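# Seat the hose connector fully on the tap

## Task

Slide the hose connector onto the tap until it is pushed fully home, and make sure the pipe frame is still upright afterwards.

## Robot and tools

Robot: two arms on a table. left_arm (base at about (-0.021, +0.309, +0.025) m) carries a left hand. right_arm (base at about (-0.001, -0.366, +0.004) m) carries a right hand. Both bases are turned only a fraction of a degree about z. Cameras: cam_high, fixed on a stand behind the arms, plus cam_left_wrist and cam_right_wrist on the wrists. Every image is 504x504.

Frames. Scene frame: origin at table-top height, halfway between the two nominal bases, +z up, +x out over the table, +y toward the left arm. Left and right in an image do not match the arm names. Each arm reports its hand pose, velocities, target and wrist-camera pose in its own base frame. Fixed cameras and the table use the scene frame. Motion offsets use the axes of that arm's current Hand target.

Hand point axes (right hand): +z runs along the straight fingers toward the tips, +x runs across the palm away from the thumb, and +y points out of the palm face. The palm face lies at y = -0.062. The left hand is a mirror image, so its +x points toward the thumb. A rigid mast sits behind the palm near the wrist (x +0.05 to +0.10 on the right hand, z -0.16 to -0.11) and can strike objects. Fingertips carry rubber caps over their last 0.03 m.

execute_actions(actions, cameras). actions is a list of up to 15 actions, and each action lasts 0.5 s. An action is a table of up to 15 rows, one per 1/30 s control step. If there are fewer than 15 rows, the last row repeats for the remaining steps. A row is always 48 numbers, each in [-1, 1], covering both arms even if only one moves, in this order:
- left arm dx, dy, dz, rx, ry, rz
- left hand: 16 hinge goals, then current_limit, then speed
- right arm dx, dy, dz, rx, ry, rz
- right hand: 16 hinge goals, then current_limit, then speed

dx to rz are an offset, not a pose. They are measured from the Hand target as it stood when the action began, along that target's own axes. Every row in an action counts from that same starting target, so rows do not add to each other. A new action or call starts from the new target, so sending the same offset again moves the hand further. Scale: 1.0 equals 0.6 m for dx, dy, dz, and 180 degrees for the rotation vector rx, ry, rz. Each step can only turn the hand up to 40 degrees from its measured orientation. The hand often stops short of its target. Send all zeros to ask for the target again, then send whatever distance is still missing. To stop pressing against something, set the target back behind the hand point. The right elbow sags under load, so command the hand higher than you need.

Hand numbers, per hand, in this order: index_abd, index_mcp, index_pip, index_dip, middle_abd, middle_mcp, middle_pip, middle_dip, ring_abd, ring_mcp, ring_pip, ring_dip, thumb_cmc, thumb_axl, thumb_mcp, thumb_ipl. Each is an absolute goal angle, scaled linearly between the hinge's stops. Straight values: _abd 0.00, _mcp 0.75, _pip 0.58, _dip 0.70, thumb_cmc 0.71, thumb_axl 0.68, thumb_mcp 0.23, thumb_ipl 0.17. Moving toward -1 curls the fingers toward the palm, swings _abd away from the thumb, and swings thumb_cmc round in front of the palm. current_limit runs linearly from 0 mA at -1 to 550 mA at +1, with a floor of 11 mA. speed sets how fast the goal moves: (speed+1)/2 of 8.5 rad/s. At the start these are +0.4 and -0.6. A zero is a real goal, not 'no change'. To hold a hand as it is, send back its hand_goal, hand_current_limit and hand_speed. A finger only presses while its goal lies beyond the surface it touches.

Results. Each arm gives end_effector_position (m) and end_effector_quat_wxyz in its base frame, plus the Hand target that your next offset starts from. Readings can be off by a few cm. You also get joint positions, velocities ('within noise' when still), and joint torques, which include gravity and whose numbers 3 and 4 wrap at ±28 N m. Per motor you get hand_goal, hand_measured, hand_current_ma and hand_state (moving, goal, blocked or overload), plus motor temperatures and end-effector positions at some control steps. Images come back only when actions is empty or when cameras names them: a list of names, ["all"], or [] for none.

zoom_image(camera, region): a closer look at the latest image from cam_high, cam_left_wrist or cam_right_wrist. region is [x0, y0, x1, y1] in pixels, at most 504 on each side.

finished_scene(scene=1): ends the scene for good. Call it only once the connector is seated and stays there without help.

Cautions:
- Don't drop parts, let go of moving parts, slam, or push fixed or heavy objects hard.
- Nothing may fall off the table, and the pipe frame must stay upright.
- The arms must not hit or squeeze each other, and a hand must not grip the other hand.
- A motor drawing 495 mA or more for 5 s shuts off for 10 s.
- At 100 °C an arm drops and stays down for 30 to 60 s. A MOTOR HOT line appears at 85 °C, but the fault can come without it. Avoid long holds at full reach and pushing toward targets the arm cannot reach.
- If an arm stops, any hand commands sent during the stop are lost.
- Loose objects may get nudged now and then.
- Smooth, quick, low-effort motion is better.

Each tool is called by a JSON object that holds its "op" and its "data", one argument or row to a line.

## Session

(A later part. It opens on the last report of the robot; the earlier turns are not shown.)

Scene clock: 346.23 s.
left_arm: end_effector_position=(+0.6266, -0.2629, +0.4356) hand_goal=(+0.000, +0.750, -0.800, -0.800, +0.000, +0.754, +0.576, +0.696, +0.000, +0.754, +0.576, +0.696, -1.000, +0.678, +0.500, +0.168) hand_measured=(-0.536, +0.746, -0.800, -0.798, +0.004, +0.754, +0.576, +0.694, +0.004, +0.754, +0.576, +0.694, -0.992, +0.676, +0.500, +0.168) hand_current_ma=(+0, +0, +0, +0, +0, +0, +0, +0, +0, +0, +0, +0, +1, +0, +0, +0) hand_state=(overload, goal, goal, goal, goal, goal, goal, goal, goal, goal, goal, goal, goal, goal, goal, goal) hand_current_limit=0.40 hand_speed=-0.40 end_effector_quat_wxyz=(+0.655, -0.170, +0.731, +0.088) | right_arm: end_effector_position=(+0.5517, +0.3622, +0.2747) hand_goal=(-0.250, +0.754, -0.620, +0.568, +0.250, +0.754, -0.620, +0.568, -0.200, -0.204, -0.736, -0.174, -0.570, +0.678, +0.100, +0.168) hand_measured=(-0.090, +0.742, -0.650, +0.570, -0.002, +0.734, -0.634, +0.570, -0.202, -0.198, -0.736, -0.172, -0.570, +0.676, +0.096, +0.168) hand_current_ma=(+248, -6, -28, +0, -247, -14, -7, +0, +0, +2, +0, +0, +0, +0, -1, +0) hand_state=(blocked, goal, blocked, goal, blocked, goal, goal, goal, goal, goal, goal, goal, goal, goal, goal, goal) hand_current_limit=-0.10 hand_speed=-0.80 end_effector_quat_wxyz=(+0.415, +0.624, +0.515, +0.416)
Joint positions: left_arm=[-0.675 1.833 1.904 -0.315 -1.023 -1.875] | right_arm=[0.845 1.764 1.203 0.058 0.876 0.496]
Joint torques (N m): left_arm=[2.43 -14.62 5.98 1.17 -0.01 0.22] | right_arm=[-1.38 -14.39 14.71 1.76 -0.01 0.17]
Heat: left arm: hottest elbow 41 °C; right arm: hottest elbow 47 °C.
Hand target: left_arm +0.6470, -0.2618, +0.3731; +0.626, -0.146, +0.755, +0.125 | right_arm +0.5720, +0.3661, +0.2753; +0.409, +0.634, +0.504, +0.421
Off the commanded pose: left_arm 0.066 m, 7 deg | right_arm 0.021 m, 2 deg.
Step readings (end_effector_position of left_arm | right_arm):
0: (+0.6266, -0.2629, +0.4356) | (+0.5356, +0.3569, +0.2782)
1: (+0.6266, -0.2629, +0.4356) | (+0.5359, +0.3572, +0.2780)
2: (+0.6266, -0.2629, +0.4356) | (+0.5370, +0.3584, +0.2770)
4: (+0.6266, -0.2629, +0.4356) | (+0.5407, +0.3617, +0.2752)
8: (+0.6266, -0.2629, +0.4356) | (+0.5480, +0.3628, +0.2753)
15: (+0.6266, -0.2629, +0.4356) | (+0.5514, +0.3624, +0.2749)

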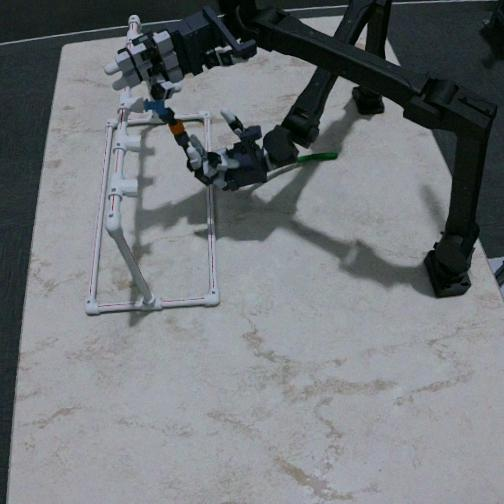

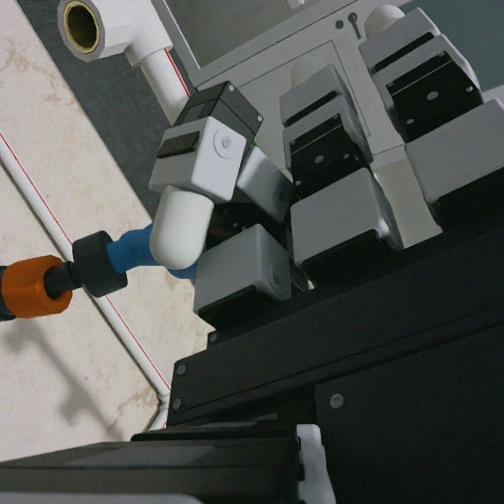

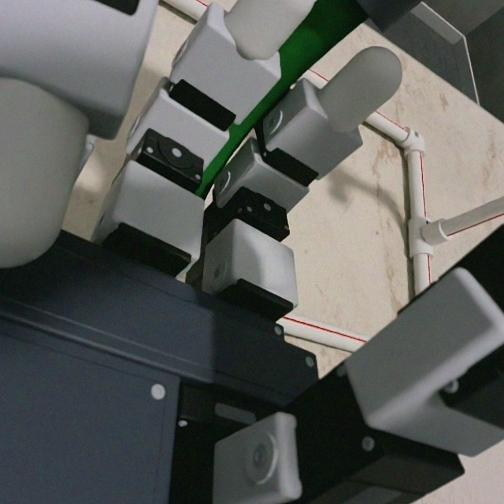

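{"op": "execute_actions", "data": {
  "actions": [
    [[0,0,0,0,0,0,0,0.75,-0.8,-0.8,0,0.754,0.576,0.696,0,0.754,0.576,0.696,-1,0.678,0.5,0.168,0.4,-0.4,0.001,-0.0057,0.009,0,0,0,-0.16,0.753,-0.62,0.568,0.07,0.753,-0.62,0.568,-0.2,-0.205,-0.737,-0.174,-0.571,0.678,0.1,0.168,0.45,-0.8]]
  ],
  "cameras": ["cam_high","cam_left_wrist","cam_right_wrist"]
}}

{"op": "zoom_image", "data": {
  "camera": "cam_left_wrist",
  "region": [0, 200, 140, 340]
}}

{"op": "zoom_image", "data": {
  "camera": "cam_high",
  "region": [145, 90, 225, 170]
}}

Scene clock: 350.13 s.
left_arm: end_effector_position=(+0.6266, -0.2629, +0.4356) hand_goal=(+0.000, +0.750, -0.800, -0.800, +0.000, +0.754, +0.576, +0.696, +0.000, +0.754, +0.576, +0.696, -1.000, +0.678, +0.500, +0.168) hand_measured=(-0.536, +0.746, -0.800, -0.798, +0.004, +0.754, +0.576, +0.694, +0.004, +0.754, +0.576, +0.694, -0.992, +0.676, +0.500, +0.168) hand_current_ma=(+0, +0, +0, +0, +0, +0, +0, +0, +0, +0, +0, +0, +1, +0, +0, +0) hand_state=(overload, goal, goal, goal, goal, goal, goal, goal, goal, goal, goal, goal, goal, goal, goal, goal) hand_current_limit=0.40 hand_speed=-0.40 end_effector_quat_wxyz=(+0.655, -0.170, +0.731, +0.088) | right_arm: end_effector_position=(+0.5550, +0.3636, +0.2712) hand_goal=(-0.160, +0.754, -0.620, +0.568, +0.070, +0.754, -0.620, +0.568, -0.200, -0.204, -0.736, -0.174, -0.570, +0.678, +0.100, +0.168) hand_measured=(-0.090, +0.738, -0.650, +0.570, -0.010, +0.734, -0.636, +0.570, -0.202, -0.198, -0.736, -0.172, -0.570, +0.676, +0.096, +0.168) hand_current_ma=(+91, -11, -28, +0, -114, -16, -9, +0, +0, +2, +0, +0, +0, +0, -1, +0) hand_state=(blocked, goal, blocked, goal, blocked, blocked, goal, goal, goal, goal, goal, goal, goal, goal, goal, goal) hand_current_limit=0.45 hand_speed=-0.80 end_effector_quat_wxyz=(+0.415, +0.625, +0.515, +0.415)
Joint positions: left_arm=[-0.675 1.833 1.904 -0.315 -1.023 -1.875] | right_arm=[0.843 1.776 1.211 0.058 0.874 0.497]
Joint torques (N m): left_arm=[2.37 -14.56 6 1.2 -0.01 0.23] | right_arm=[-1.49 -14.33 14.53 2.21 -0.07 0.18]
Heat: left arm: hottest elbow 40 °C; right arm: hottest elbow 48 °C.
Hand target: left_arm +0.6470, -0.2618, +0.3731; +0.626, -0.146, +0.755, +0.125 | right_arm +0.5762, +0.3666, +0.2707; +0.409, +0.634, +0.503, +0.421
Off the commanded pose: left_arm 0.066 m, 7 deg | right_arm 0.021 m, 2 deg.
Step readings (end_effector_position of left_arm | right_arm):
0: (+0.6266, -0.2629, +0.4356) | (+0.5518, +0.3623, +0.2748)
1: (+0.6266, -0.2629, +0.4356) | (+0.5518, +0.3623, +0.2748)
2: (+0.6266, -0.2629, +0.4356) | (+0.5518, +0.3624, +0.2746)
4: (+0.6266, -0.2629, +0.4356) | (+0.5525, +0.3632, +0.2741)
8: (+0.6266, -0.2629, +0.4356) | (+0.5543, +0.3638, +0.2729)
15: (+0.6266, -0.2629, +0.4356) | (+0.5550, +0.3636, +0.2712)

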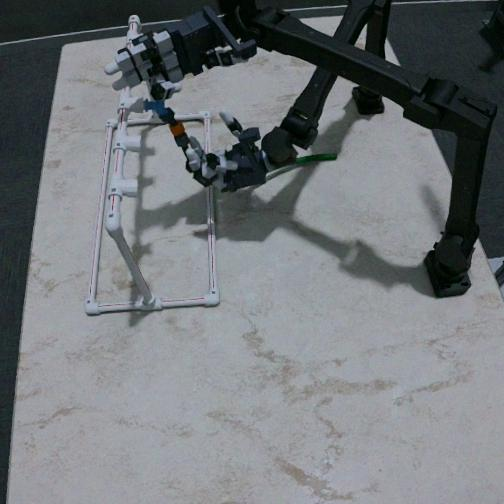

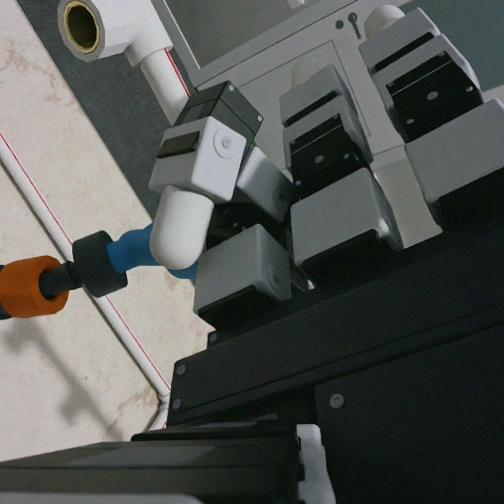

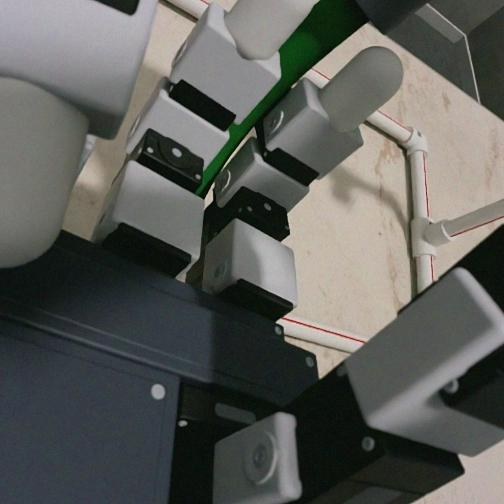

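Scaled by 3.600 from the camera's 504x504 image, which has a finer 720x720 frame.

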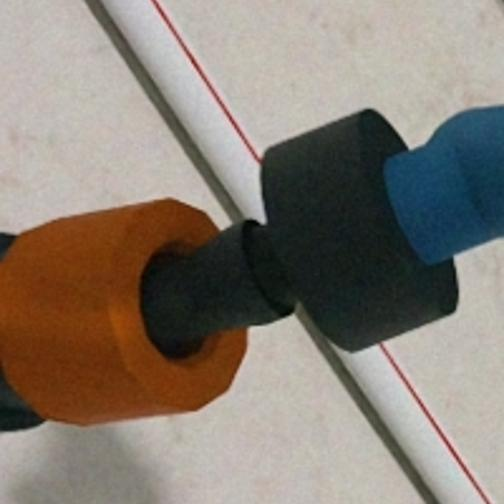

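Scaled by 6.300 from the camera's 504x504 image, which has a finer 720x720 frame.

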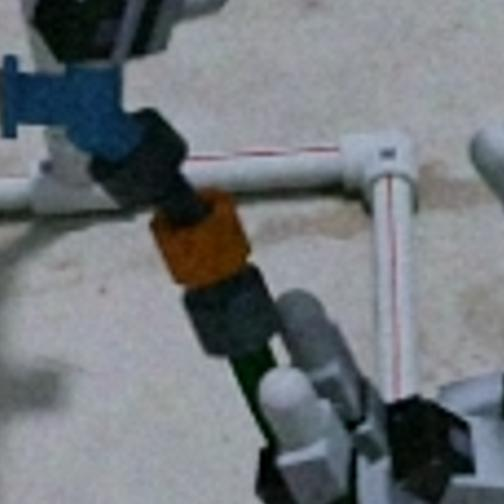

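{"op": "execute_actions", "data": {
  "actions": [
    [[0,0,0,0,0,0,0,0.75,-0.8,-0.8,0,0.754,0.576,0.696,0,0.754,0.576,0.696,-1,0.678,0.5,0.168,0.4,-0.4,-0.01,0.0205,-0.0488,0,0,0,-0.25,0.753,-0.62,0.568,0.25,0.753,-0.62,0.568,-0.2,-0.205,-0.737,-0.174,-0.571,0.678,0.1,0.168,0.45,-0.8]]
  ],
  "cameras": ["cam_high","cam_left_wrist"]
}}

{"op": "zoom_image", "data": {
  "camera": "cam_left_wrist",
  "region": [0, 200, 140, 340]
}}

{"op": "zoom_image", "data": {
  "camera": "cam_high",
  "region": [145, 90, 225, 170]
}}

Scene clock: 353.13 s.
left_arm: end_effector_position=(+0.6266, -0.2629, +0.4356) hand_goal=(+0.000, +0.750, -0.800, -0.800, +0.000, +0.754, +0.576, +0.696, +0.000, +0.754, +0.576, +0.696, -1.000, +0.678, +0.500, +0.168) hand_measured=(-0.536, +0.746, -0.800, -0.798, +0.004, +0.754, +0.576, +0.694, +0.004, +0.754, +0.576, +0.694, -0.992, +0.676, +0.500, +0.168) hand_current_ma=(+0, +0, +0, +0, +0, +0, +0, +0, +0, +0, +0, +0, +1, +0, +0, +0) hand_state=(overload, goal, goal, goal, goal, goal, goal, goal, goal, goal, goal, goal, goal, goal, goal, goal) hand_current_limit=0.40 hand_speed=-0.40 end_effector_quat_wxyz=(+0.655, -0.170, +0.731, +0.088) | right_arm: end_effector_position=(+0.5493, +0.3632, +0.2730) hand_goal=(-0.250, +0.754, -0.620, +0.568, +0.250, +0.754, -0.620, +0.568, -0.200, -0.204, -0.736, -0.174, -0.570, +0.678, +0.100, +0.168) hand_measured=(-0.098, +0.744, -0.650, +0.570, -0.010, +0.742, -0.640, +0.570, -0.202, -0.198, -0.736, -0.172, -0.570, +0.676, +0.096, +0.168) hand_current_ma=(+336, -4, -26, +0, -399, -6, -13, +0, +0, +2, +0, +0, +0, +0, -1, +0) hand_state=(blocked, goal, blocked, goal, blocked, goal, goal, goal, goal, goal, goal, goal, goal, goal, goal, goal) hand_current_limit=0.45 hand_speed=-0.80 end_effector_quat_wxyz=(+0.415, +0.628, +0.517, +0.407)
Joint positions: left_arm=[-0.675 1.833 1.904 -0.315 -1.023 -1.875] | right_arm=[0.852 1.763 1.211 0.016 0.885 0.517]
Joint torques (N m): left_arm=[2.37 -14.62 5.98 1.16 -0.01 0.22] | right_arm=[-0.32 -19.55 11.44 1.92 0.49 0.22]
Heat: left arm: hottest elbow 40 °C; right arm: hottest elbow 48 °C.
Hand target: left_arm +0.6470, -0.2618, +0.3731; +0.626, -0.146, +0.755, +0.125 | right_arm +0.5512, +0.3617, +0.2907; +0.409, +0.634, +0.503, +0.421
Off the commanded pose: left_arm 0.066 m, 7 deg | right_arm 0.018 m, 2 deg.
Step readings (end_effector_position of left_arm | right_arm):
0: (+0.6266, -0.2629, +0.4356) | (+0.5550, +0.3636, +0.2712)
1: (+0.6266, -0.2629, +0.4356) | (+0.5550, +0.3635, +0.2712)
2: (+0.6266, -0.2629, +0.4356) | (+0.5549, +0.3632, +0.2710)
4: (+0.6266, -0.2629, +0.4356) | (+0.5542, +0.3621, +0.2704)
8: (+0.6266, -0.2629, +0.4356) | (+0.5517, +0.3626, +0.2714)
15: (+0.6266, -0.2629, +0.4356) | (+0.5494, +0.3634, +0.2730)
Images, in order (width x height): cam_high 504x504, cam_left_wrist 504x504.

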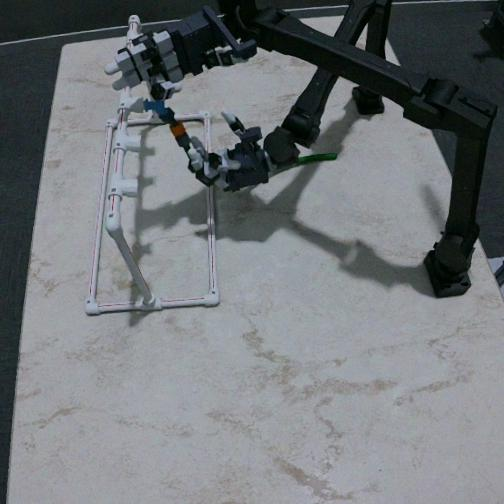

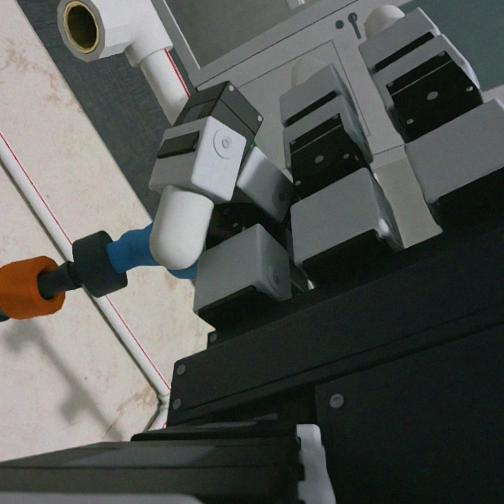

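Scaled by 3.600 from the camera's 504x504 image, which has a finer 720x720 frame.

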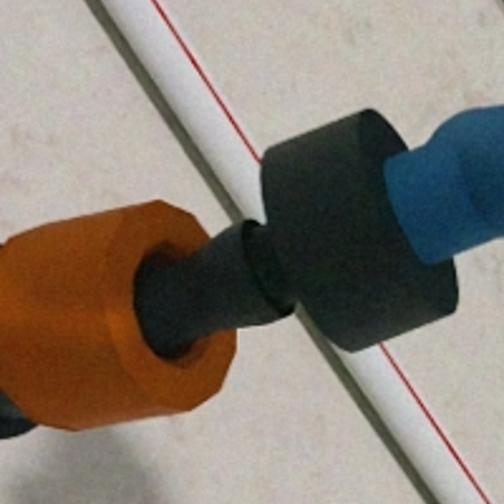

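Scaled by 6.300 from the camera's 504x504 image, which has a finer 720x720 frame.

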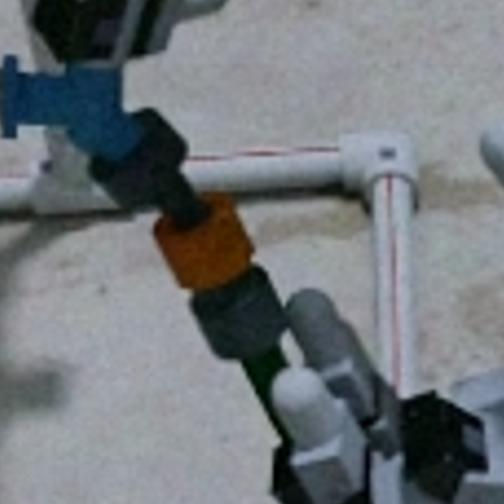

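{"op": "execute_actions", "data": {
  "actions": [
    [[0,0,0,0,0,0,0,0.75,-0.8,-0.8,0,0.754,0.576,0.696,0,0.754,0.576,0.696,-1,0.678,0.5,0.168,0.4,-0.4,-0.0053,0.0207,-0.0198,0,0,0,-0.25,0.753,-0.62,0.568,0.25,0.753,-0.62,0.568,-0.2,-0.205,-0.737,-0.174,-0.571,0.678,0.1,0.168,0.45,-0.8]]
  ],
  "cameras": ["cam_high","cam_left_wrist"]
}}

{"op": "zoom_image", "data": {
  "camera": "cam_left_wrist",
  "region": [0, 200, 140, 340]
}}

{"op": "zoom_image", "data": {
  "camera": "cam_high",
  "region": [145, 90, 225, 170]
}}

Scene clock: 354.40 s.
left_arm: end_effector_position=(+0.6269, -0.2626, +0.4356) hand_goal=(+0.000, +0.750, -0.800, -0.800, +0.000, +0.754, +0.576, +0.696, +0.000, +0.754, +0.576, +0.696, -1.000, +0.678, +0.500, +0.168) hand_measured=(-0.536, +0.748, -0.800, -0.798, +0.004, +0.754, +0.576, +0.694, +0.004, +0.754, +0.576, +0.694, -0.992, +0.676, +0.500, +0.168) hand_current_ma=(+0, +0, +0, +0, +0, +0, +0, +0, +0, +0, +0, +0, +1, +0, +0, +0) hand_state=(overload, goal, goal, goal, goal, goal, goal, goal, goal, goal, goal, goal, goal, goal, goal, goal) hand_current_limit=0.40 hand_speed=-0.40 end_effector_quat_wxyz=(+0.655, -0.170, +0.731, +0.087) | right_arm: end_effector_position=(+0.5434, +0.3608, +0.2895) hand_goal=(-0.250, +0.754, -0.620, +0.568, +0.250, +0.754, -0.620, +0.568, -0.200, -0.204, -0.736, -0.174, -0.570, +0.678, +0.100, +0.168) hand_measured=(-0.098, +0.762, -0.630, +0.570, -0.010, +0.764, -0.638, +0.570, -0.202, -0.198, -0.736, -0.172, -0.570, +0.676, +0.096, +0.168) hand_current_ma=(+336, +3, -5, +0, -399, +5, -11, +0, +0, +2, +0, +0, +0, +0, -1, +0) hand_state=(blocked, goal, goal, goal, blocked, goal, goal, goal, goal, goal, goal, goal, goal, goal, goal, goal) hand_current_limit=0.45 hand_speed=-0.80 end_effector_quat_wxyz=(+0.414, +0.628, +0.517, +0.409)
Joint positions: left_arm=[-0.674 1.833 1.904 -0.314 -1.022 -1.875] | right_arm=[0.856 1.727 1.211 -0.02 0.887 0.522]
Joint torques (N m): left_arm=[2.37 -14.56 6.01 1.16 -0.05 0.23] | right_arm=[-0.09 -19.49 11.15 1.92 0.64 0.19]
Heat: left arm: hottest elbow 40 °C; right arm: hottest elbow 48 °C.
Hand target: left_arm +0.6470, -0.2618, +0.3731; +0.626, -0.146, +0.756, +0.125 | right_arm +0.5432, +0.3578, +0.3057; +0.409, +0.634, +0.504, +0.421
Off the commanded pose: left_arm 0.066 m, 7 deg | right_arm 0.016 m, 2 deg.
Step readings (end_effector_position of left_arm | right_arm):
0: (+0.6266, -0.2629, +0.4356) | (+0.5493, +0.3632, +0.2730)
1: (+0.6266, -0.2629, +0.4356) | (+0.5493, +0.3632, +0.2730)
2: (+0.6266, -0.2629, +0.4356) | (+0.5491, +0.3630, +0.2733)
4: (+0.6266, -0.2629, +0.4356) | (+0.5483, +0.3623, +0.2751)
8: (+0.6266, -0.2629, +0.4356) | (+0.5455, +0.3607, +0.2851)
15: (+0.6269, -0.2626, +0.4356) | (+0.5434, +0.3608, +0.2895)
Images, in order (width x height): cam_high 504x504, cam_left_wrist 504x504.

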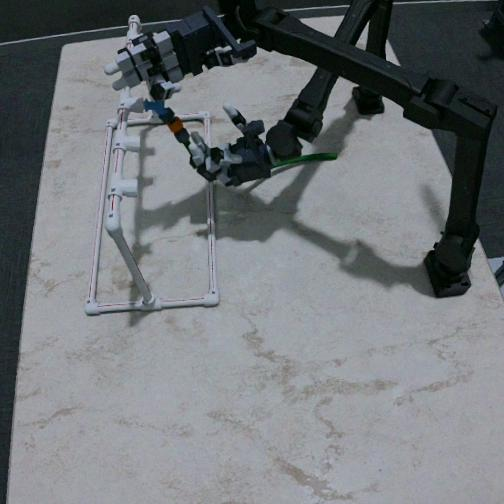

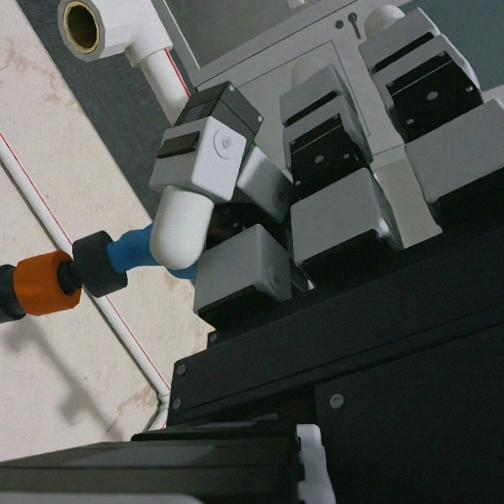

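Scaled by 3.600 from the camera's 504x504 image, which has a finer 720x720 frame.

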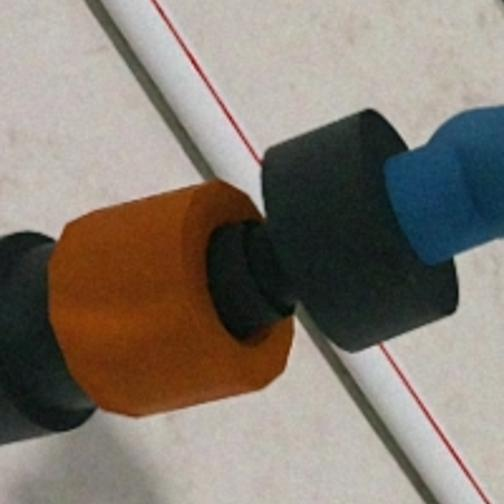

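Scaled by 6.300 from the camera's 504x504 image, which has a finer 720x720 frame.

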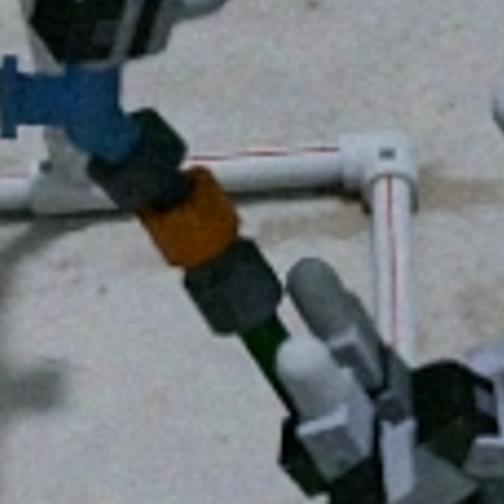

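{"op": "execute_actions", "data": {
  "actions": [
    [[0,0,0,0,0,0,0,0.75,-0.8,-0.8,0,0.754,0.576,0.696,0,0.754,0.576,0.696,-1,0.678,0.5,0.168,0.4,-0.4,-0.0067,0.022,-0.0005,0,0,0,-0.25,0.753,-0.62,0.568,0.25,0.753,-0.62,0.568,-0.2,-0.205,-0.737,-0.174,-0.571,0.678,0.1,0.168,0.45,-0.8]]
  ],
  "cameras": ["cam_high","cam_left_wrist"]
}}

{"op": "zoom_image", "data": {
  "camera": "cam_left_wrist",
  "region": [0, 200, 140, 340]
}}

{"op": "zoom_image", "data": {
  "camera": "cam_high",
  "region": [145, 90, 225, 170]
}}

Scene clock: 355.87 s.
left_arm: end_effector_position=(+0.6269, -0.2626, +0.4356) hand_goal=(+0.000, +0.750, -0.800, -0.800, +0.000, +0.754, +0.576, +0.696, +0.000, +0.754, +0.576, +0.696, -1.000, +0.678, +0.500, +0.168) hand_measured=(-0.536, +0.748, -0.800, -0.798, +0.004, +0.754, +0.576, +0.694, +0.004, +0.754, +0.576, +0.694, -0.992, +0.676, +0.500, +0.168) hand_current_ma=(+0, +0, +0, +0, +0, +0, +0, +0, +0, +0, +0, +0, +1, +0, +0, +0) hand_state=(overload, goal, goal, goal, goal, goal, goal, goal, goal, goal, goal, goal, goal, goal, goal, goal) hand_current_limit=0.40 hand_speed=-0.40 end_effector_quat_wxyz=(+0.655, -0.170, +0.731, +0.087) | right_arm: end_effector_position=(+0.5422, +0.3601, +0.2927) hand_goal=(-0.250, +0.754, -0.620, +0.568, +0.250, +0.754, -0.620, +0.568, -0.200, -0.204, -0.736, -0.174, -0.570, +0.678, +0.100, +0.168) hand_measured=(-0.098, +0.764, -0.628, +0.570, -0.010, +0.768, -0.634, +0.570, -0.202, -0.198, -0.736, -0.172, -0.570, +0.676, +0.096, +0.168) hand_current_ma=(+336, +5, -3, +0, -399, +7, -7, +0, +0, +2, +0, +0, +0, +0, -1, +0) hand_state=(blocked, goal, goal, goal, blocked, goal, goal, goal, goal, goal, goal, goal, goal, goal, goal, goal) hand_current_limit=0.45 hand_speed=-0.80 end_effector_quat_wxyz=(+0.412, +0.627, +0.522, +0.405)
Joint positions: left_arm=[-0.674 1.833 1.904 -0.314 -1.022 -1.875] | right_arm=[0.856 1.715 1.211 -0.044 0.88 0.522]
Joint torques (N m): left_arm=[2.32 -14.56 6.01 1.16 -0.05 0.23] | right_arm=[-0.85 -19.96 11.67 2.09 0.56 0.11]
Heat: left arm: hottest elbow 40 °C; right arm: hottest elbow 48 °C.
Hand target: left_arm +0.6470, -0.2618, +0.3731; +0.626, -0.146, +0.756, +0.125 | right_arm +0.5462, +0.3519, +0.3177; +0.409, +0.634, +0.504, +0.421
Off the commanded pose: left_arm 0.066 m, 7 deg | right_arm 0.027 m, 3 deg.
Step readings (end_effector_position of left_arm | right_arm):
0: (+0.6269, -0.2626, +0.4356) | (+0.5434, +0.3608, +0.2895)
1: (+0.6269, -0.2626, +0.4356) | (+0.5434, +0.3608, +0.2895)
2: (+0.6269, -0.2626, +0.4356) | (+0.5433, +0.3607, +0.2896)
4: (+0.6269, -0.2626, +0.4356) | (+0.5430, +0.3605, +0.2903)
8: (+0.6269, -0.2626, +0.4356) | (+0.5424, +0.3602, +0.2924)
15: (+0.6269, -0.2626, +0.4356) | (+0.5422, +0.3601, +0.2927)
Images, in order (width x height): cam_high 504x504, cam_left_wrist 504x504.

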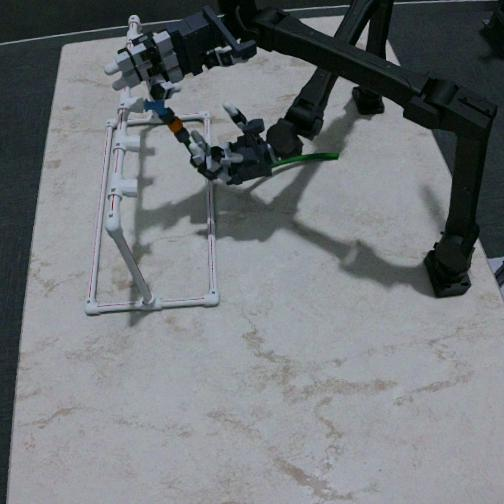

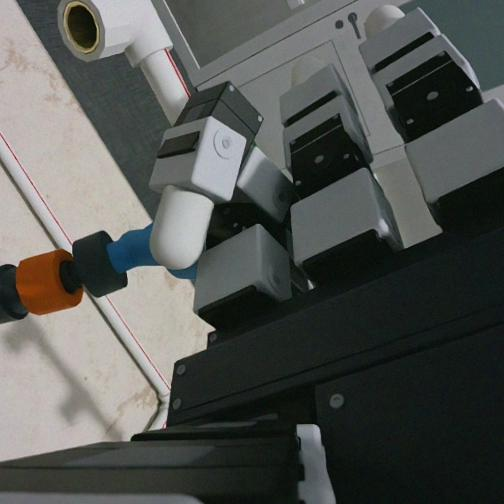

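Scaled by 3.600 from the camera's 504x504 image, which has a finer 720x720 frame.

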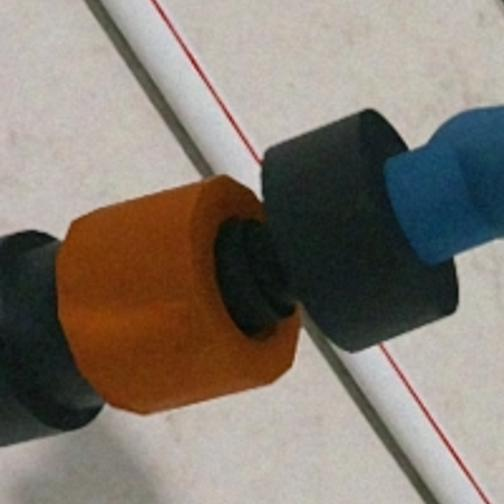

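Scaled by 6.300 from the camera's 504x504 image, which has a finer 720x720 frame.

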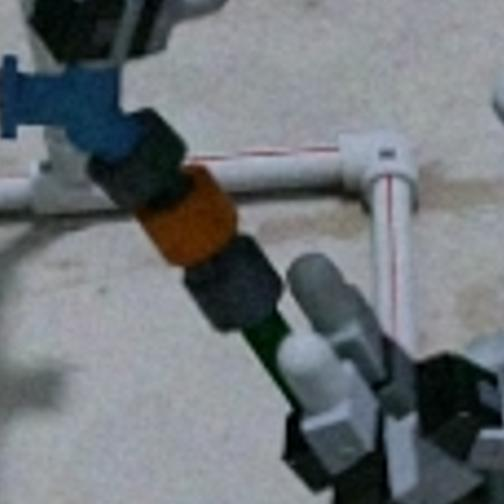

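{"op": "execute_actions", "data": {
  "actions": [
    [[0,0,0,0,0,0,0,0.75,-0.8,-0.8,0,0.754,0.576,0.696,0,0.754,0.576,0.696,-1,0.678,0.5,0.168,0.4,-0.4,-0.0013,0.0251,-0.0005,0,0,0,-0.25,0.753,-0.62,0.568,0.25,0.753,-0.62,0.568,-0.2,-0.205,-0.737,-0.174,-0.571,0.678,0.1,0.168,0.45,-0.8]]
  ],
  "cameras": ["cam_high","cam_left_wrist"]
}}

{"op": "zoom_image", "data": {
  "camera": "cam_left_wrist",
  "region": [0, 200, 140, 340]
}}

{"op": "zoom_image", "data": {
  "camera": "cam_high",
  "region": [145, 90, 225, 170]
}}

Scene clock: 357.33 s.
left_arm: end_effector_position=(+0.6269, -0.2626, +0.4356) hand_goal=(+0.000, +0.750, -0.800, -0.800, +0.000, +0.754, +0.576, +0.696, +0.000, +0.754, +0.576, +0.696, -1.000, +0.678, +0.500, +0.168) hand_measured=(-0.536, +0.748, -0.800, -0.798, +0.004, +0.754, +0.576, +0.694, +0.004, +0.754, +0.576, +0.694, -0.992, +0.676, +0.500, +0.168) hand_current_ma=(+0, +0, +0, +0, +0, +0, +0, +0, +0, +0, +0, +0, +1, +0, +0, +0) hand_state=(overload, goal, goal, goal, goal, goal, goal, goal, goal, goal, goal, goal, goal, goal, goal, goal) hand_current_limit=0.40 hand_speed=-0.40 end_effector_quat_wxyz=(+0.655, -0.170, +0.731, +0.087) | right_arm: end_effector_position=(+0.5415, +0.3588, +0.2953) hand_goal=(-0.250, +0.754, -0.620, +0.568, +0.250, +0.754, -0.620, +0.568, -0.200, -0.204, -0.736, -0.174, -0.570, +0.678, +0.100, +0.168) hand_measured=(-0.098, +0.768, -0.624, +0.570, -0.010, +0.772, -0.630, +0.570, -0.202, -0.198, -0.736, -0.172, -0.570, +0.676, +0.096, +0.168) hand_current_ma=(+336, +9, -1, +0, -399, +12, -4, +0, +0, +2, +0, +0, +0, +0, -1, +0) hand_state=(blocked, goal, goal, goal, blocked, goal, goal, goal, goal, goal, goal, goal, goal, goal, goal, goal) hand_current_limit=0.45 hand_speed=-0.80 end_effector_quat_wxyz=(+0.409, +0.626, +0.530, +0.399)
Joint positions: left_arm=[-0.674 1.833 1.904 -0.314 -1.022 -1.875] | right_arm=[0.855 1.702 1.211 -0.074 0.869 0.522]
Joint torques (N m): left_arm=[2.32 -14.62 6.01 1.14 -0.05 0.23] | right_arm=[-1.49 -20.25 13.12 2.24 0.71 0.03]
Heat: left arm: hottest elbow 40 °C; right arm: hottest elbow 48 °C.
Hand target: left_arm +0.6470, -0.2618, +0.3731; +0.626, -0.146, +0.756, +0.125 | right_arm +0.5503, +0.3486, +0.3319; +0.409, +0.634, +0.504, +0.421
Off the commanded pose: left_arm 0.066 m, 7 deg | right_arm 0.039 m, 4 deg.
Step readings (end_effector_position of left_arm | right_arm):
0: (+0.6269, -0.2626, +0.4356) | (+0.5422, +0.3601, +0.2927)
1: (+0.6269, -0.2626, +0.4356) | (+0.5422, +0.3601, +0.2926)
2: (+0.6269, -0.2626, +0.4356) | (+0.5422, +0.3598, +0.2929)
4: (+0.6269, -0.2626, +0.4356) | (+0.5420, +0.3596, +0.2938)
8: (+0.6269, -0.2626, +0.4356) | (+0.5416, +0.3590, +0.2954)
15: (+0.6269, -0.2626, +0.4356) | (+0.5415, +0.3588, +0.2951)
Images, in order (width x height): cam_high 504x504, cam_left_wrist 504x504.

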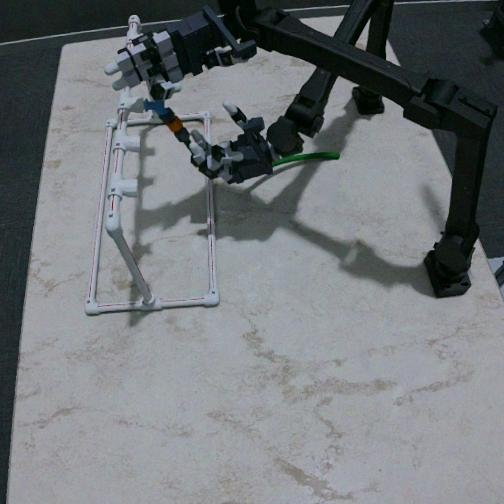

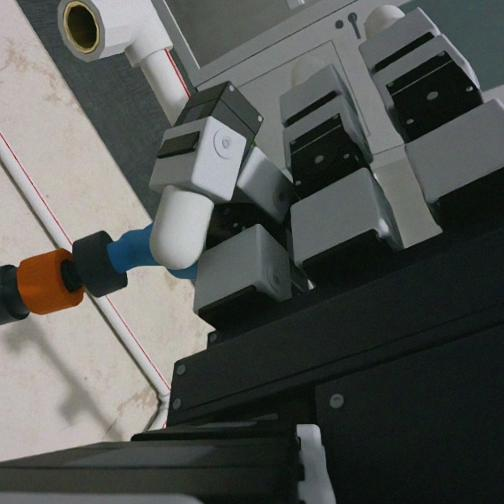

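Scaled by 3.600 from the camera's 504x504 image, which has a finer 720x720 frame.

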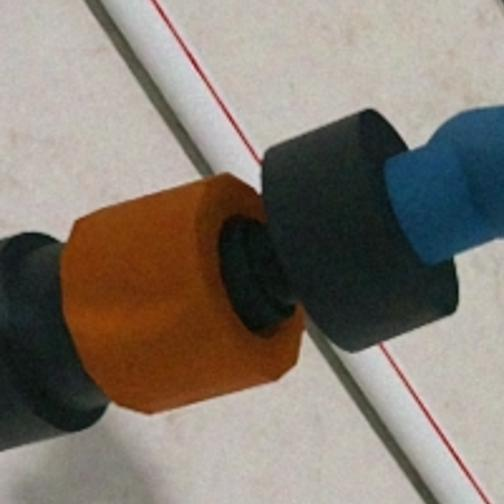

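Scaled by 6.300 from the camera's 504x504 image, which has a finer 720x720 frame.

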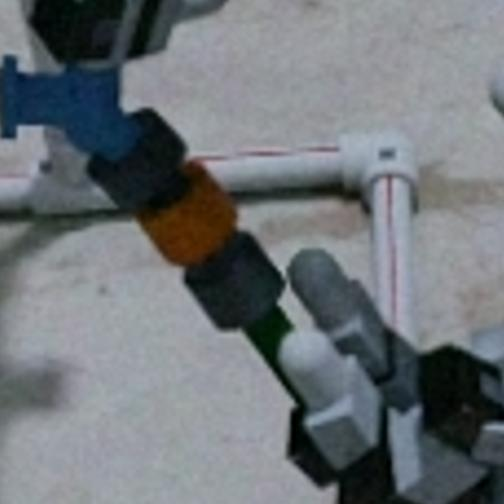

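{"op": "execute_actions", "data": {
  "actions": [
    [[0,0,0,0,0,0,0,0.75,-0.8,-0.8,0,0.754,0.576,0.696,0,0.754,0.576,0.696,-1,0.678,0.5,0.168,0.4,-0.4,-0.018,0.0157,-0.0023,-0.0082,0.0033,-0.0262,-0.25,0.753,-0.62,0.568,0.25,0.753,-0.62,0.568,-0.2,-0.205,-0.737,-0.174,-0.571,0.678,0.1,0.168,0.45,-0.8]]
  ],
  "cameras": ["cam_high","cam_left_wrist"]
}}

{"op": "zoom_image", "data": {
  "camera": "cam_left_wrist",
  "region": [0, 200, 140, 340]
}}

{"op": "zoom_image", "data": {
  "camera": "cam_high",
  "region": [145, 90, 225, 170]
}}

Scene clock: 359.70 s.
left_arm: end_effector_position=(+0.6280, -0.2613, +0.4357) hand_goal=(+0.000, +0.750, -0.800, -0.800, +0.000, +0.754, +0.576, +0.696, +0.000, +0.754, +0.576, +0.696, -1.000, +0.678, +0.500, +0.168) hand_measured=(-0.538, +0.752, -0.800, -0.798, +0.004, +0.754, +0.576, +0.694, +0.004, +0.754, +0.576, +0.694, -0.992, +0.676, +0.500, +0.168) hand_current_ma=(+0, +0, +0, +0, +0, +0, +0, +0, +0, +0, +0, +0, +1, +0, +0, +0) hand_state=(overload, goal, goal, goal, goal, goal, goal, goal, goal, goal, goal, goal, goal, goal, goal, goal) hand_current_limit=0.40 hand_speed=-0.40 end_effector_quat_wxyz=(+0.656, -0.170, +0.730, +0.087) | right_arm: end_effector_position=(+0.5426, +0.3531, +0.2960) hand_goal=(-0.250, +0.754, -0.620, +0.568, +0.250, +0.754, -0.620, +0.568, -0.200, -0.204, -0.736, -0.174, -0.570, +0.678, +0.100, +0.168) hand_measured=(-0.098, +0.776, -0.622, +0.570, -0.010, +0.780, -0.628, +0.570, -0.202, -0.198, -0.736, -0.172, -0.570, +0.676, +0.096, +0.168) hand_current_ma=(+336, +18, +0, +0, -399, +23, -2, +0, +0, +2, +0, +0, +0, +0, -1, +0) hand_state=(blocked, blocked, goal, goal, blocked, blocked, goal, goal, goal, goal, goal, goal, goal, goal, goal, goal) hand_current_limit=0.45 hand_speed=-0.80 end_effector_quat_wxyz=(+0.425, +0.600, +0.560, +0.381)
Joint positions: left_arm=[-0.672 1.833 1.904 -0.312 -1.019 -1.875] | right_arm=[0.838 1.677 1.172 -0.049 0.848 0.413]
Joint torques (N m): left_arm=[2.08 -14.56 6.05 1.09 -0.14 0.24] | right_arm=[-2.14 -21.01 11.52 4.15 0.85 -0.13]
Heat: left arm: hottest elbow 39 °C; right arm: hottest elbow 48 °C.
Hand target: left_arm +0.6470, -0.2616, +0.3731; +0.626, -0.146, +0.755, +0.125 | right_arm +0.5502, +0.3366, +0.3400; +0.432, +0.605, +0.526, +0.413
Off the commanded pose: left_arm 0.065 m, 7 deg | right_arm 0.048 m, 5 deg.
Step readings (end_effector_position of left_arm | right_arm):
0: (+0.6269, -0.2626, +0.4356) | (+0.5415, +0.3588, +0.2953)
1: (+0.6269, -0.2626, +0.4356) | (+0.5415, +0.3588, +0.2953)
2: (+0.6269, -0.2626, +0.4356) | (+0.5418, +0.3592, +0.2961)
4: (+0.6271, -0.2624, +0.4356) | (+0.5423, +0.3588, +0.2964)
8: (+0.6279, -0.2616, +0.4357) | (+0.5420, +0.3539, +0.2966)
15: (+0.6280, -0.2613, +0.4357) | (+0.5425, +0.3531, +0.2962)
Images, in order (width x height): cam_high 504x504, cam_left_wrist 504x504.

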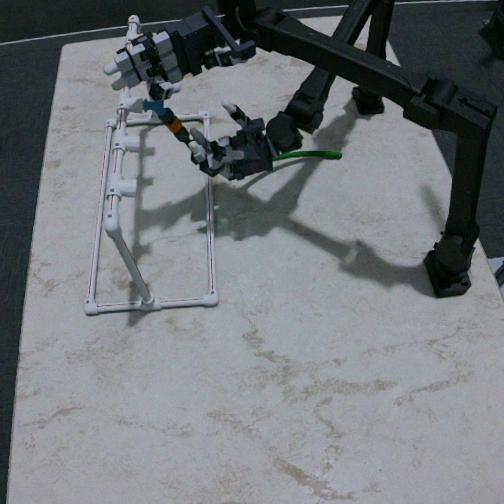

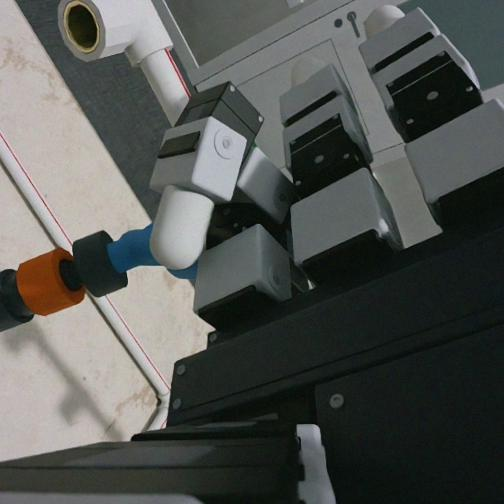

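Scaled by 3.600 from the camera's 504x504 image, which has a finer 720x720 frame.

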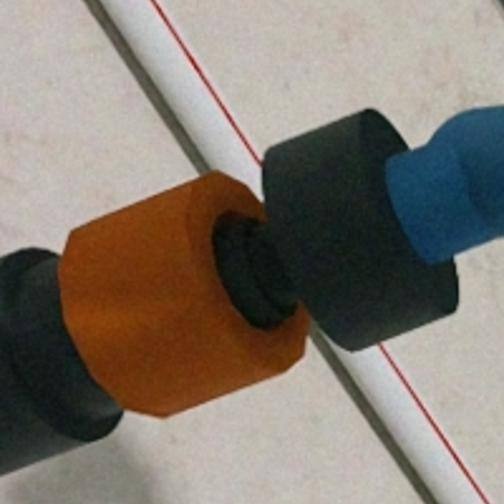

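Scaled by 6.300 from the camera's 504x504 image, which has a finer 720x720 frame.

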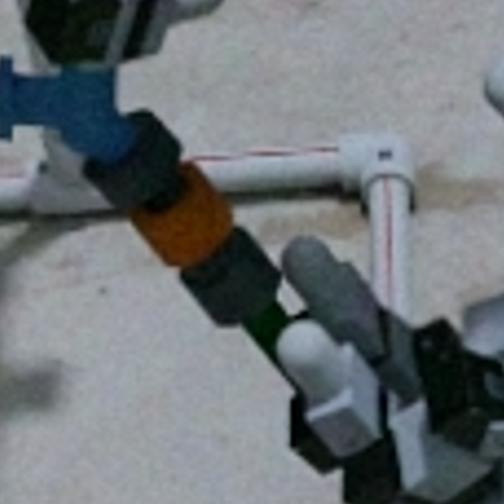

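{"op": "zoom_image", "data": {
  "camera": "cam_left_wrist",
  "region": [45, 235, 105, 295]
}}

{"op": "zoom_image", "data": {
  "camera": "cam_high",
  "region": [155, 102, 190, 137]
}}

Scaled by 8.400 from the camera's 504x504 image, which has a finer 720x720 frame.

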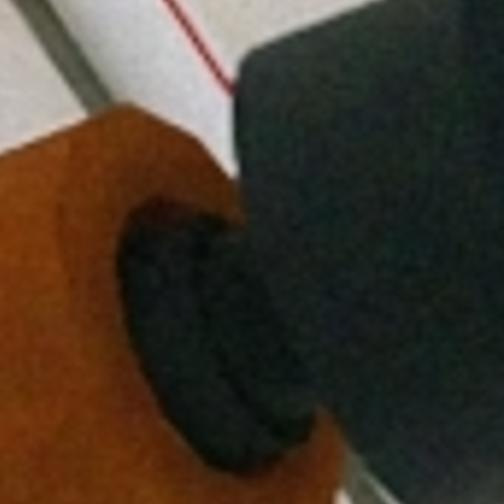

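Scaled by 14.400 from the camera's 504x504 image, which has a finer 720x720 frame.

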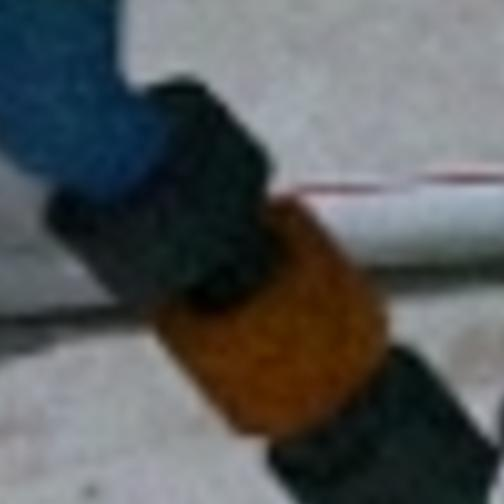

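{"op": "execute_actions", "data": {
  "actions": [
    [[0,0,0,0,0,0,0,0.75,-0.8,-0.8,0,0.754,0.576,0.696,0,0.754,0.576,0.696,-1,0.678,0.5,0.168,0.4,-0.4,-0.0005,0.0357,0.0035,0,0,0,-0.25,0.753,-0.62,0.568,0.25,0.753,-0.62,0.568,-0.2,-0.205,-0.737,-0.174,-0.571,0.678,0.1,0.168,0.45,-0.8]]
  ],
  "cameras": ["cam_high","cam_left_wrist"]
}}

{"op": "zoom_image", "data": {
  "camera": "cam_left_wrist",
  "region": [0, 200, 140, 340]
}}

{"op": "zoom_image", "data": {
  "camera": "cam_high",
  "region": [145, 90, 225, 170]
}}

Scene clock: 361.77 s.
left_arm: end_effector_position=(+0.6299, -0.2601, +0.4354) hand_goal=(+0.000, +0.750, -0.800, -0.800, +0.000, +0.754, +0.576, +0.696, +0.000, +0.754, +0.576, +0.696, -1.000, +0.678, +0.500, +0.168) hand_measured=(-0.550, +0.762, -0.800, -0.798, +0.004, +0.754, +0.576, +0.694, +0.004, +0.754, +0.576, +0.694, -0.992, +0.676, +0.500, +0.168) hand_current_ma=(+0, +3, +0, +0, +0, +0, +0, +0, +0, +0, +0, +0, +1, +0, +0, +0) hand_state=(overload, goal, goal, goal, goal, goal, goal, goal, goal, goal, goal, goal, goal, goal, goal, goal) hand_current_limit=0.40 hand_speed=-0.40 end_effector_quat_wxyz=(+0.656, -0.171, +0.730, +0.085) | right_arm: end_effector_position=(+0.5447, +0.3518, +0.2984) hand_goal=(-0.250, +0.754, -0.620, +0.568, +0.250, +0.754, -0.620, +0.568, -0.200, -0.204, -0.736, -0.174, -0.570, +0.678, +0.100, +0.168) hand_measured=(-0.098, +0.782, -0.622, +0.570, -0.010, +0.786, -0.626, +0.570, -0.202, -0.198, -0.736, -0.172, -0.570, +0.676, +0.096, +0.168) hand_current_ma=(+336, +27, +0, +0, -399, +33, -2, +0, +0, +2, +0, +0, +0, +0, -1, +0) hand_state=(blocked, blocked, goal, goal, blocked, blocked, goal, goal, goal, goal, goal, goal, goal, goal, goal, goal) hand_current_limit=0.45 hand_speed=-0.80 end_effector_quat_wxyz=(+0.423, +0.598, +0.565, +0.380)
Joint positions: left_arm=[-0.668 1.834 1.904 -0.308 -1.015 -1.875] | right_arm=[0.831 1.669 1.172 -0.057 0.832 0.403]
Joint torques (N m): left_arm=[1.85 -14.56 6.12 0.96 -0.29 0.25] | right_arm=[-2.43 -21.66 14.38 2.74 1.02 -0.16]
Heat: left arm: hottest elbow 39 °C; right arm: hottest elbow 48 °C.
Hand target: left_arm +0.6470, -0.2617, +0.3731; +0.626, -0.146, +0.755, +0.125 | right_arm +0.5582, +0.3346, +0.3599; +0.432, +0.605, +0.526, +0.413
Off the commanded pose: left_arm 0.065 m, 7 deg | right_arm 0.065 m, 6 deg.
Step readings (end_effector_position of left_arm | right_arm):
0: (+0.6280, -0.2613, +0.4357) | (+0.5426, +0.3532, +0.2960)
1: (+0.6280, -0.2613, +0.4357) | (+0.5427, +0.3532, +0.2960)
2: (+0.6280, -0.2613, +0.4357) | (+0.5429, +0.3531, +0.2963)
4: (+0.6283, -0.2612, +0.4357) | (+0.5437, +0.3530, +0.2969)
8: (+0.6296, -0.2604, +0.4353) | (+0.5448, +0.3519, +0.2979)
15: (+0.6299, -0.2601, +0.4354) | (+0.5447, +0.3518, +0.2984)
Images, in order (width x height): cam_high 504x504, cam_left_wrist 504x504.

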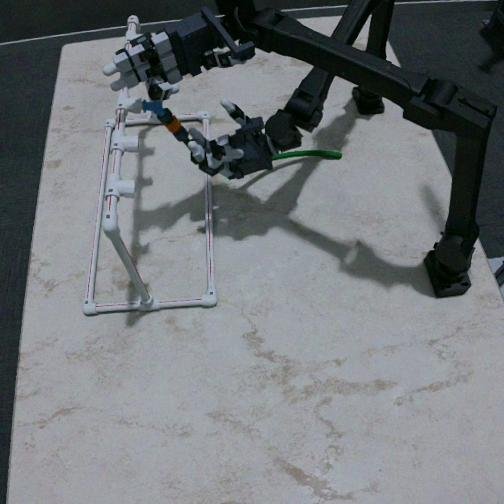

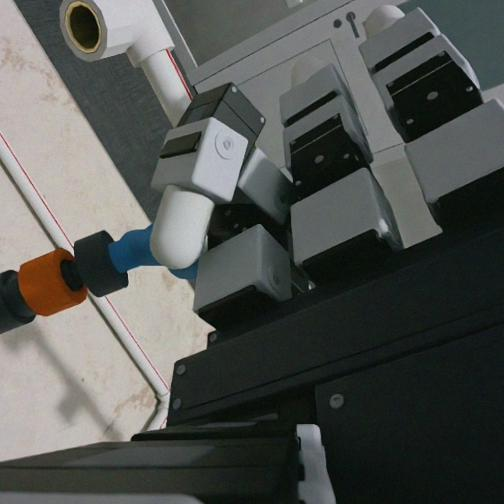

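Scaled by 3.600 from the camera's 504x504 image, which has a finer 720x720 frame.

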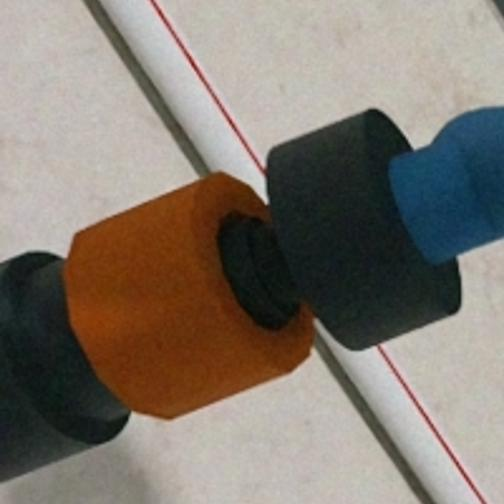

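Scaled by 6.300 from the camera's 504x504 image, which has a finer 720x720 frame.

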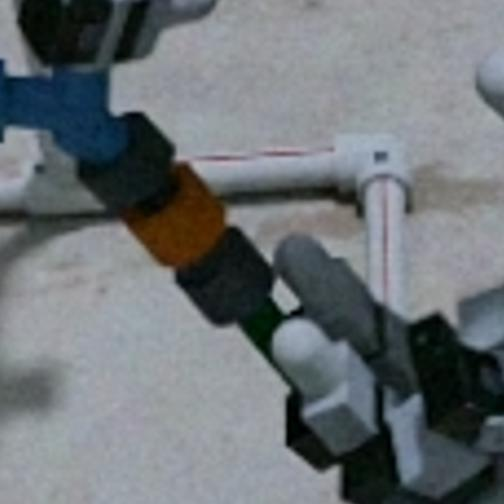

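{"op": "execute_actions", "data": {
  "actions": [
    [[0.039,0.0313,-0.0713,0,0,0,0,0.75,-0.8,-0.8,0,0.754,0.576,0.696,0,0.754,0.576,0.696,-1,0.678,0.5,0.168,0.4,-0.4,0.0005,0.0151,-0.0055,0,0,0,-0.25,0.753,-0.62,0.568,0.25,0.753,-0.62,0.568,-0.2,-0.205,-0.737,-0.174,-0.571,0.678,0.1,0.168,0.45,-0.8]]
  ],
  "cameras": ["cam_high","cam_left_wrist"]
}}

{"op": "zoom_image", "data": {
  "camera": "cam_left_wrist",
  "region": [0, 200, 140, 340]
}}

{"op": "zoom_image", "data": {
  "camera": "cam_high",
  "region": [145, 90, 225, 170]
}}

Scene clock: 363.67 s.
left_arm: end_effector_position=(+0.5977, -0.2609, +0.3562) hand_goal=(+0.000, +0.750, -0.800, -0.800, +0.000, +0.754, +0.576, +0.696, +0.000, +0.754, +0.576, +0.696, -1.000, +0.678, +0.500, +0.168) hand_measured=(-0.562, +0.752, -0.800, -0.798, +0.004, +0.752, +0.574, +0.694, +0.004, +0.754, +0.576, +0.694, -0.996, +0.676, +0.500, +0.168) hand_current_ma=(+0, +0, +0, +0, +0, +0, +0, +0, +0, +0, +0, +0, +0, +0, +0, +0) hand_state=(overload, goal, goal, goal, goal, goal, goal, goal, goal, goal, goal, goal, goal, goal, goal, goal) hand_current_limit=0.40 hand_speed=-0.40 end_effector_quat_wxyz=(+0.627, -0.149, +0.755, +0.124) | right_arm: end_effector_position=(+0.5477, +0.3405, +0.3090) hand_goal=(-0.250, +0.754, -0.620, +0.568, +0.250, +0.754, -0.620, +0.568, -0.200, -0.204, -0.736, -0.174, -0.570, +0.678, +0.100, +0.168) hand_measured=(-0.098, +0.788, -0.602, +0.570, -0.010, +0.794, -0.612, +0.570, -0.202, -0.198, -0.736, -0.172, -0.582, +0.676, +0.078, +0.158) hand_current_ma=(+336, +38, +11, +0, -399, +47, +3, +0, +0, +2, +0, +0, -5, +0, -26, -6) hand_state=(blocked, blocked, goal, goal, blocked, blocked, goal, goal, goal, goal, goal, goal, goal, goal, blocked, goal) hand_current_limit=0.45 hand_speed=-0.80 end_effector_quat_wxyz=(+0.427, +0.598, +0.565, +0.374)
Joint positions: left_arm=[-0.702 1.804 1.687 -0.268 -1.06 -1.91] | right_arm=[0.814 1.644 1.172 -0.081 0.829 0.39]
Joint torques (N m): left_arm=[0.67 -20.42 9.36 1.24 -0.45 0.28] | right_arm=[-1.26 -20.95 15.38 2.81 1.18 0.01]
Heat: left arm: hottest elbow 39 °C; right arm: hottest elbow 48 °C.
Hand target: left_arm +0.5969, -0.2617, +0.3581; +0.626, -0.146, +0.755, +0.125 | right_arm +0.5576, +0.3346, +0.3695; +0.432, +0.605, +0.526, +0.413
Off the commanded pose: left_arm 0.002 m, 0 deg | right_arm 0.062 m, 6 deg.
Step readings (end_effector_position of left_arm | right_arm):
0: (+0.6299, -0.2601, +0.4354) | (+0.5447, +0.3518, +0.2983)
1: (+0.6298, -0.2599, +0.4345) | (+0.5447, +0.3518, +0.2983)
2: (+0.6284, -0.2594, +0.4326) | (+0.5446, +0.3517, +0.2984)
4: (+0.6207, -0.2564, +0.4300) | (+0.5441, +0.3514, +0.2990)
8: (+0.6022, -0.2523, +0.4264) | (+0.5435, +0.3508, +0.3000)
15: (+0.5912, -0.2523, +0.4224) | (+0.5432, +0.3506, +0.3003)
Images, in order (width x height): cam_high 504x504, cam_left_wrist 504x504.

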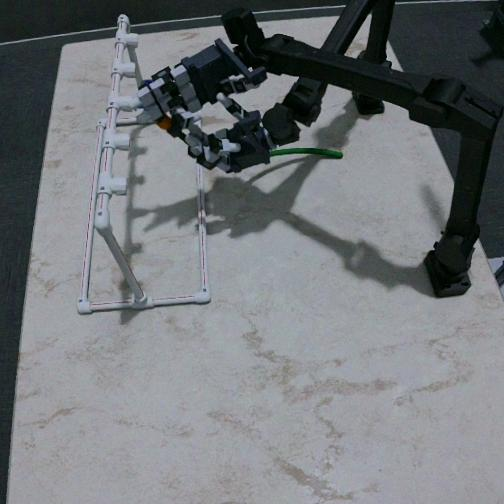

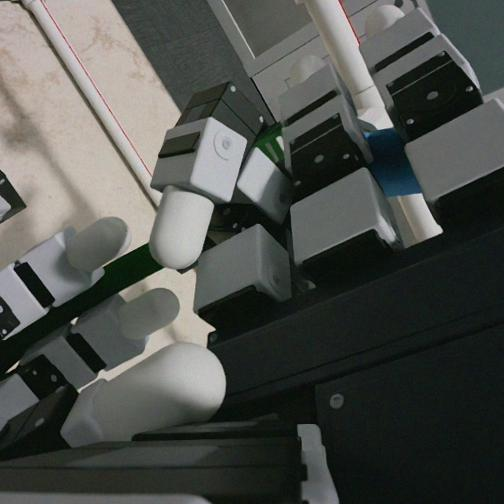

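Scaled by 3.600 from the camera's 504x504 image, which has a finer 720x720 frame.

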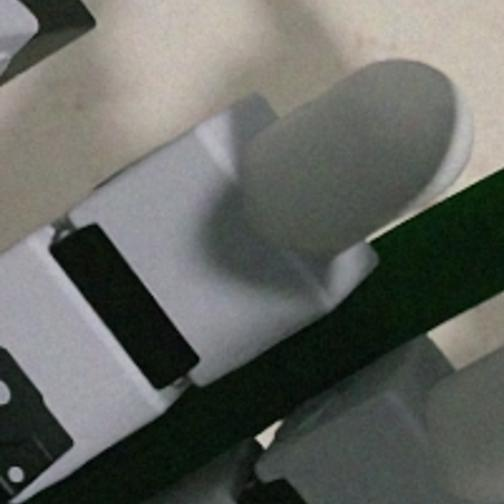

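Scaled by 6.300 from the camera's 504x504 image, which has a finer 720x720 frame.

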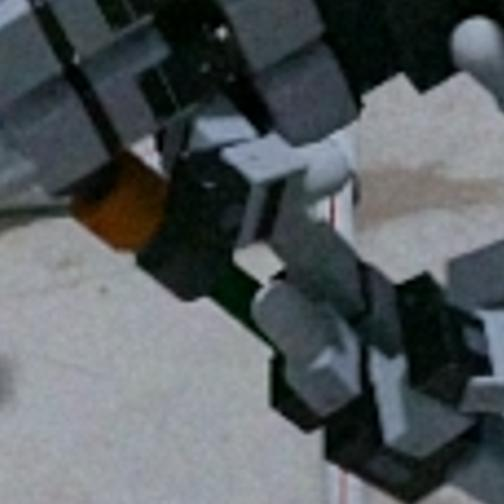

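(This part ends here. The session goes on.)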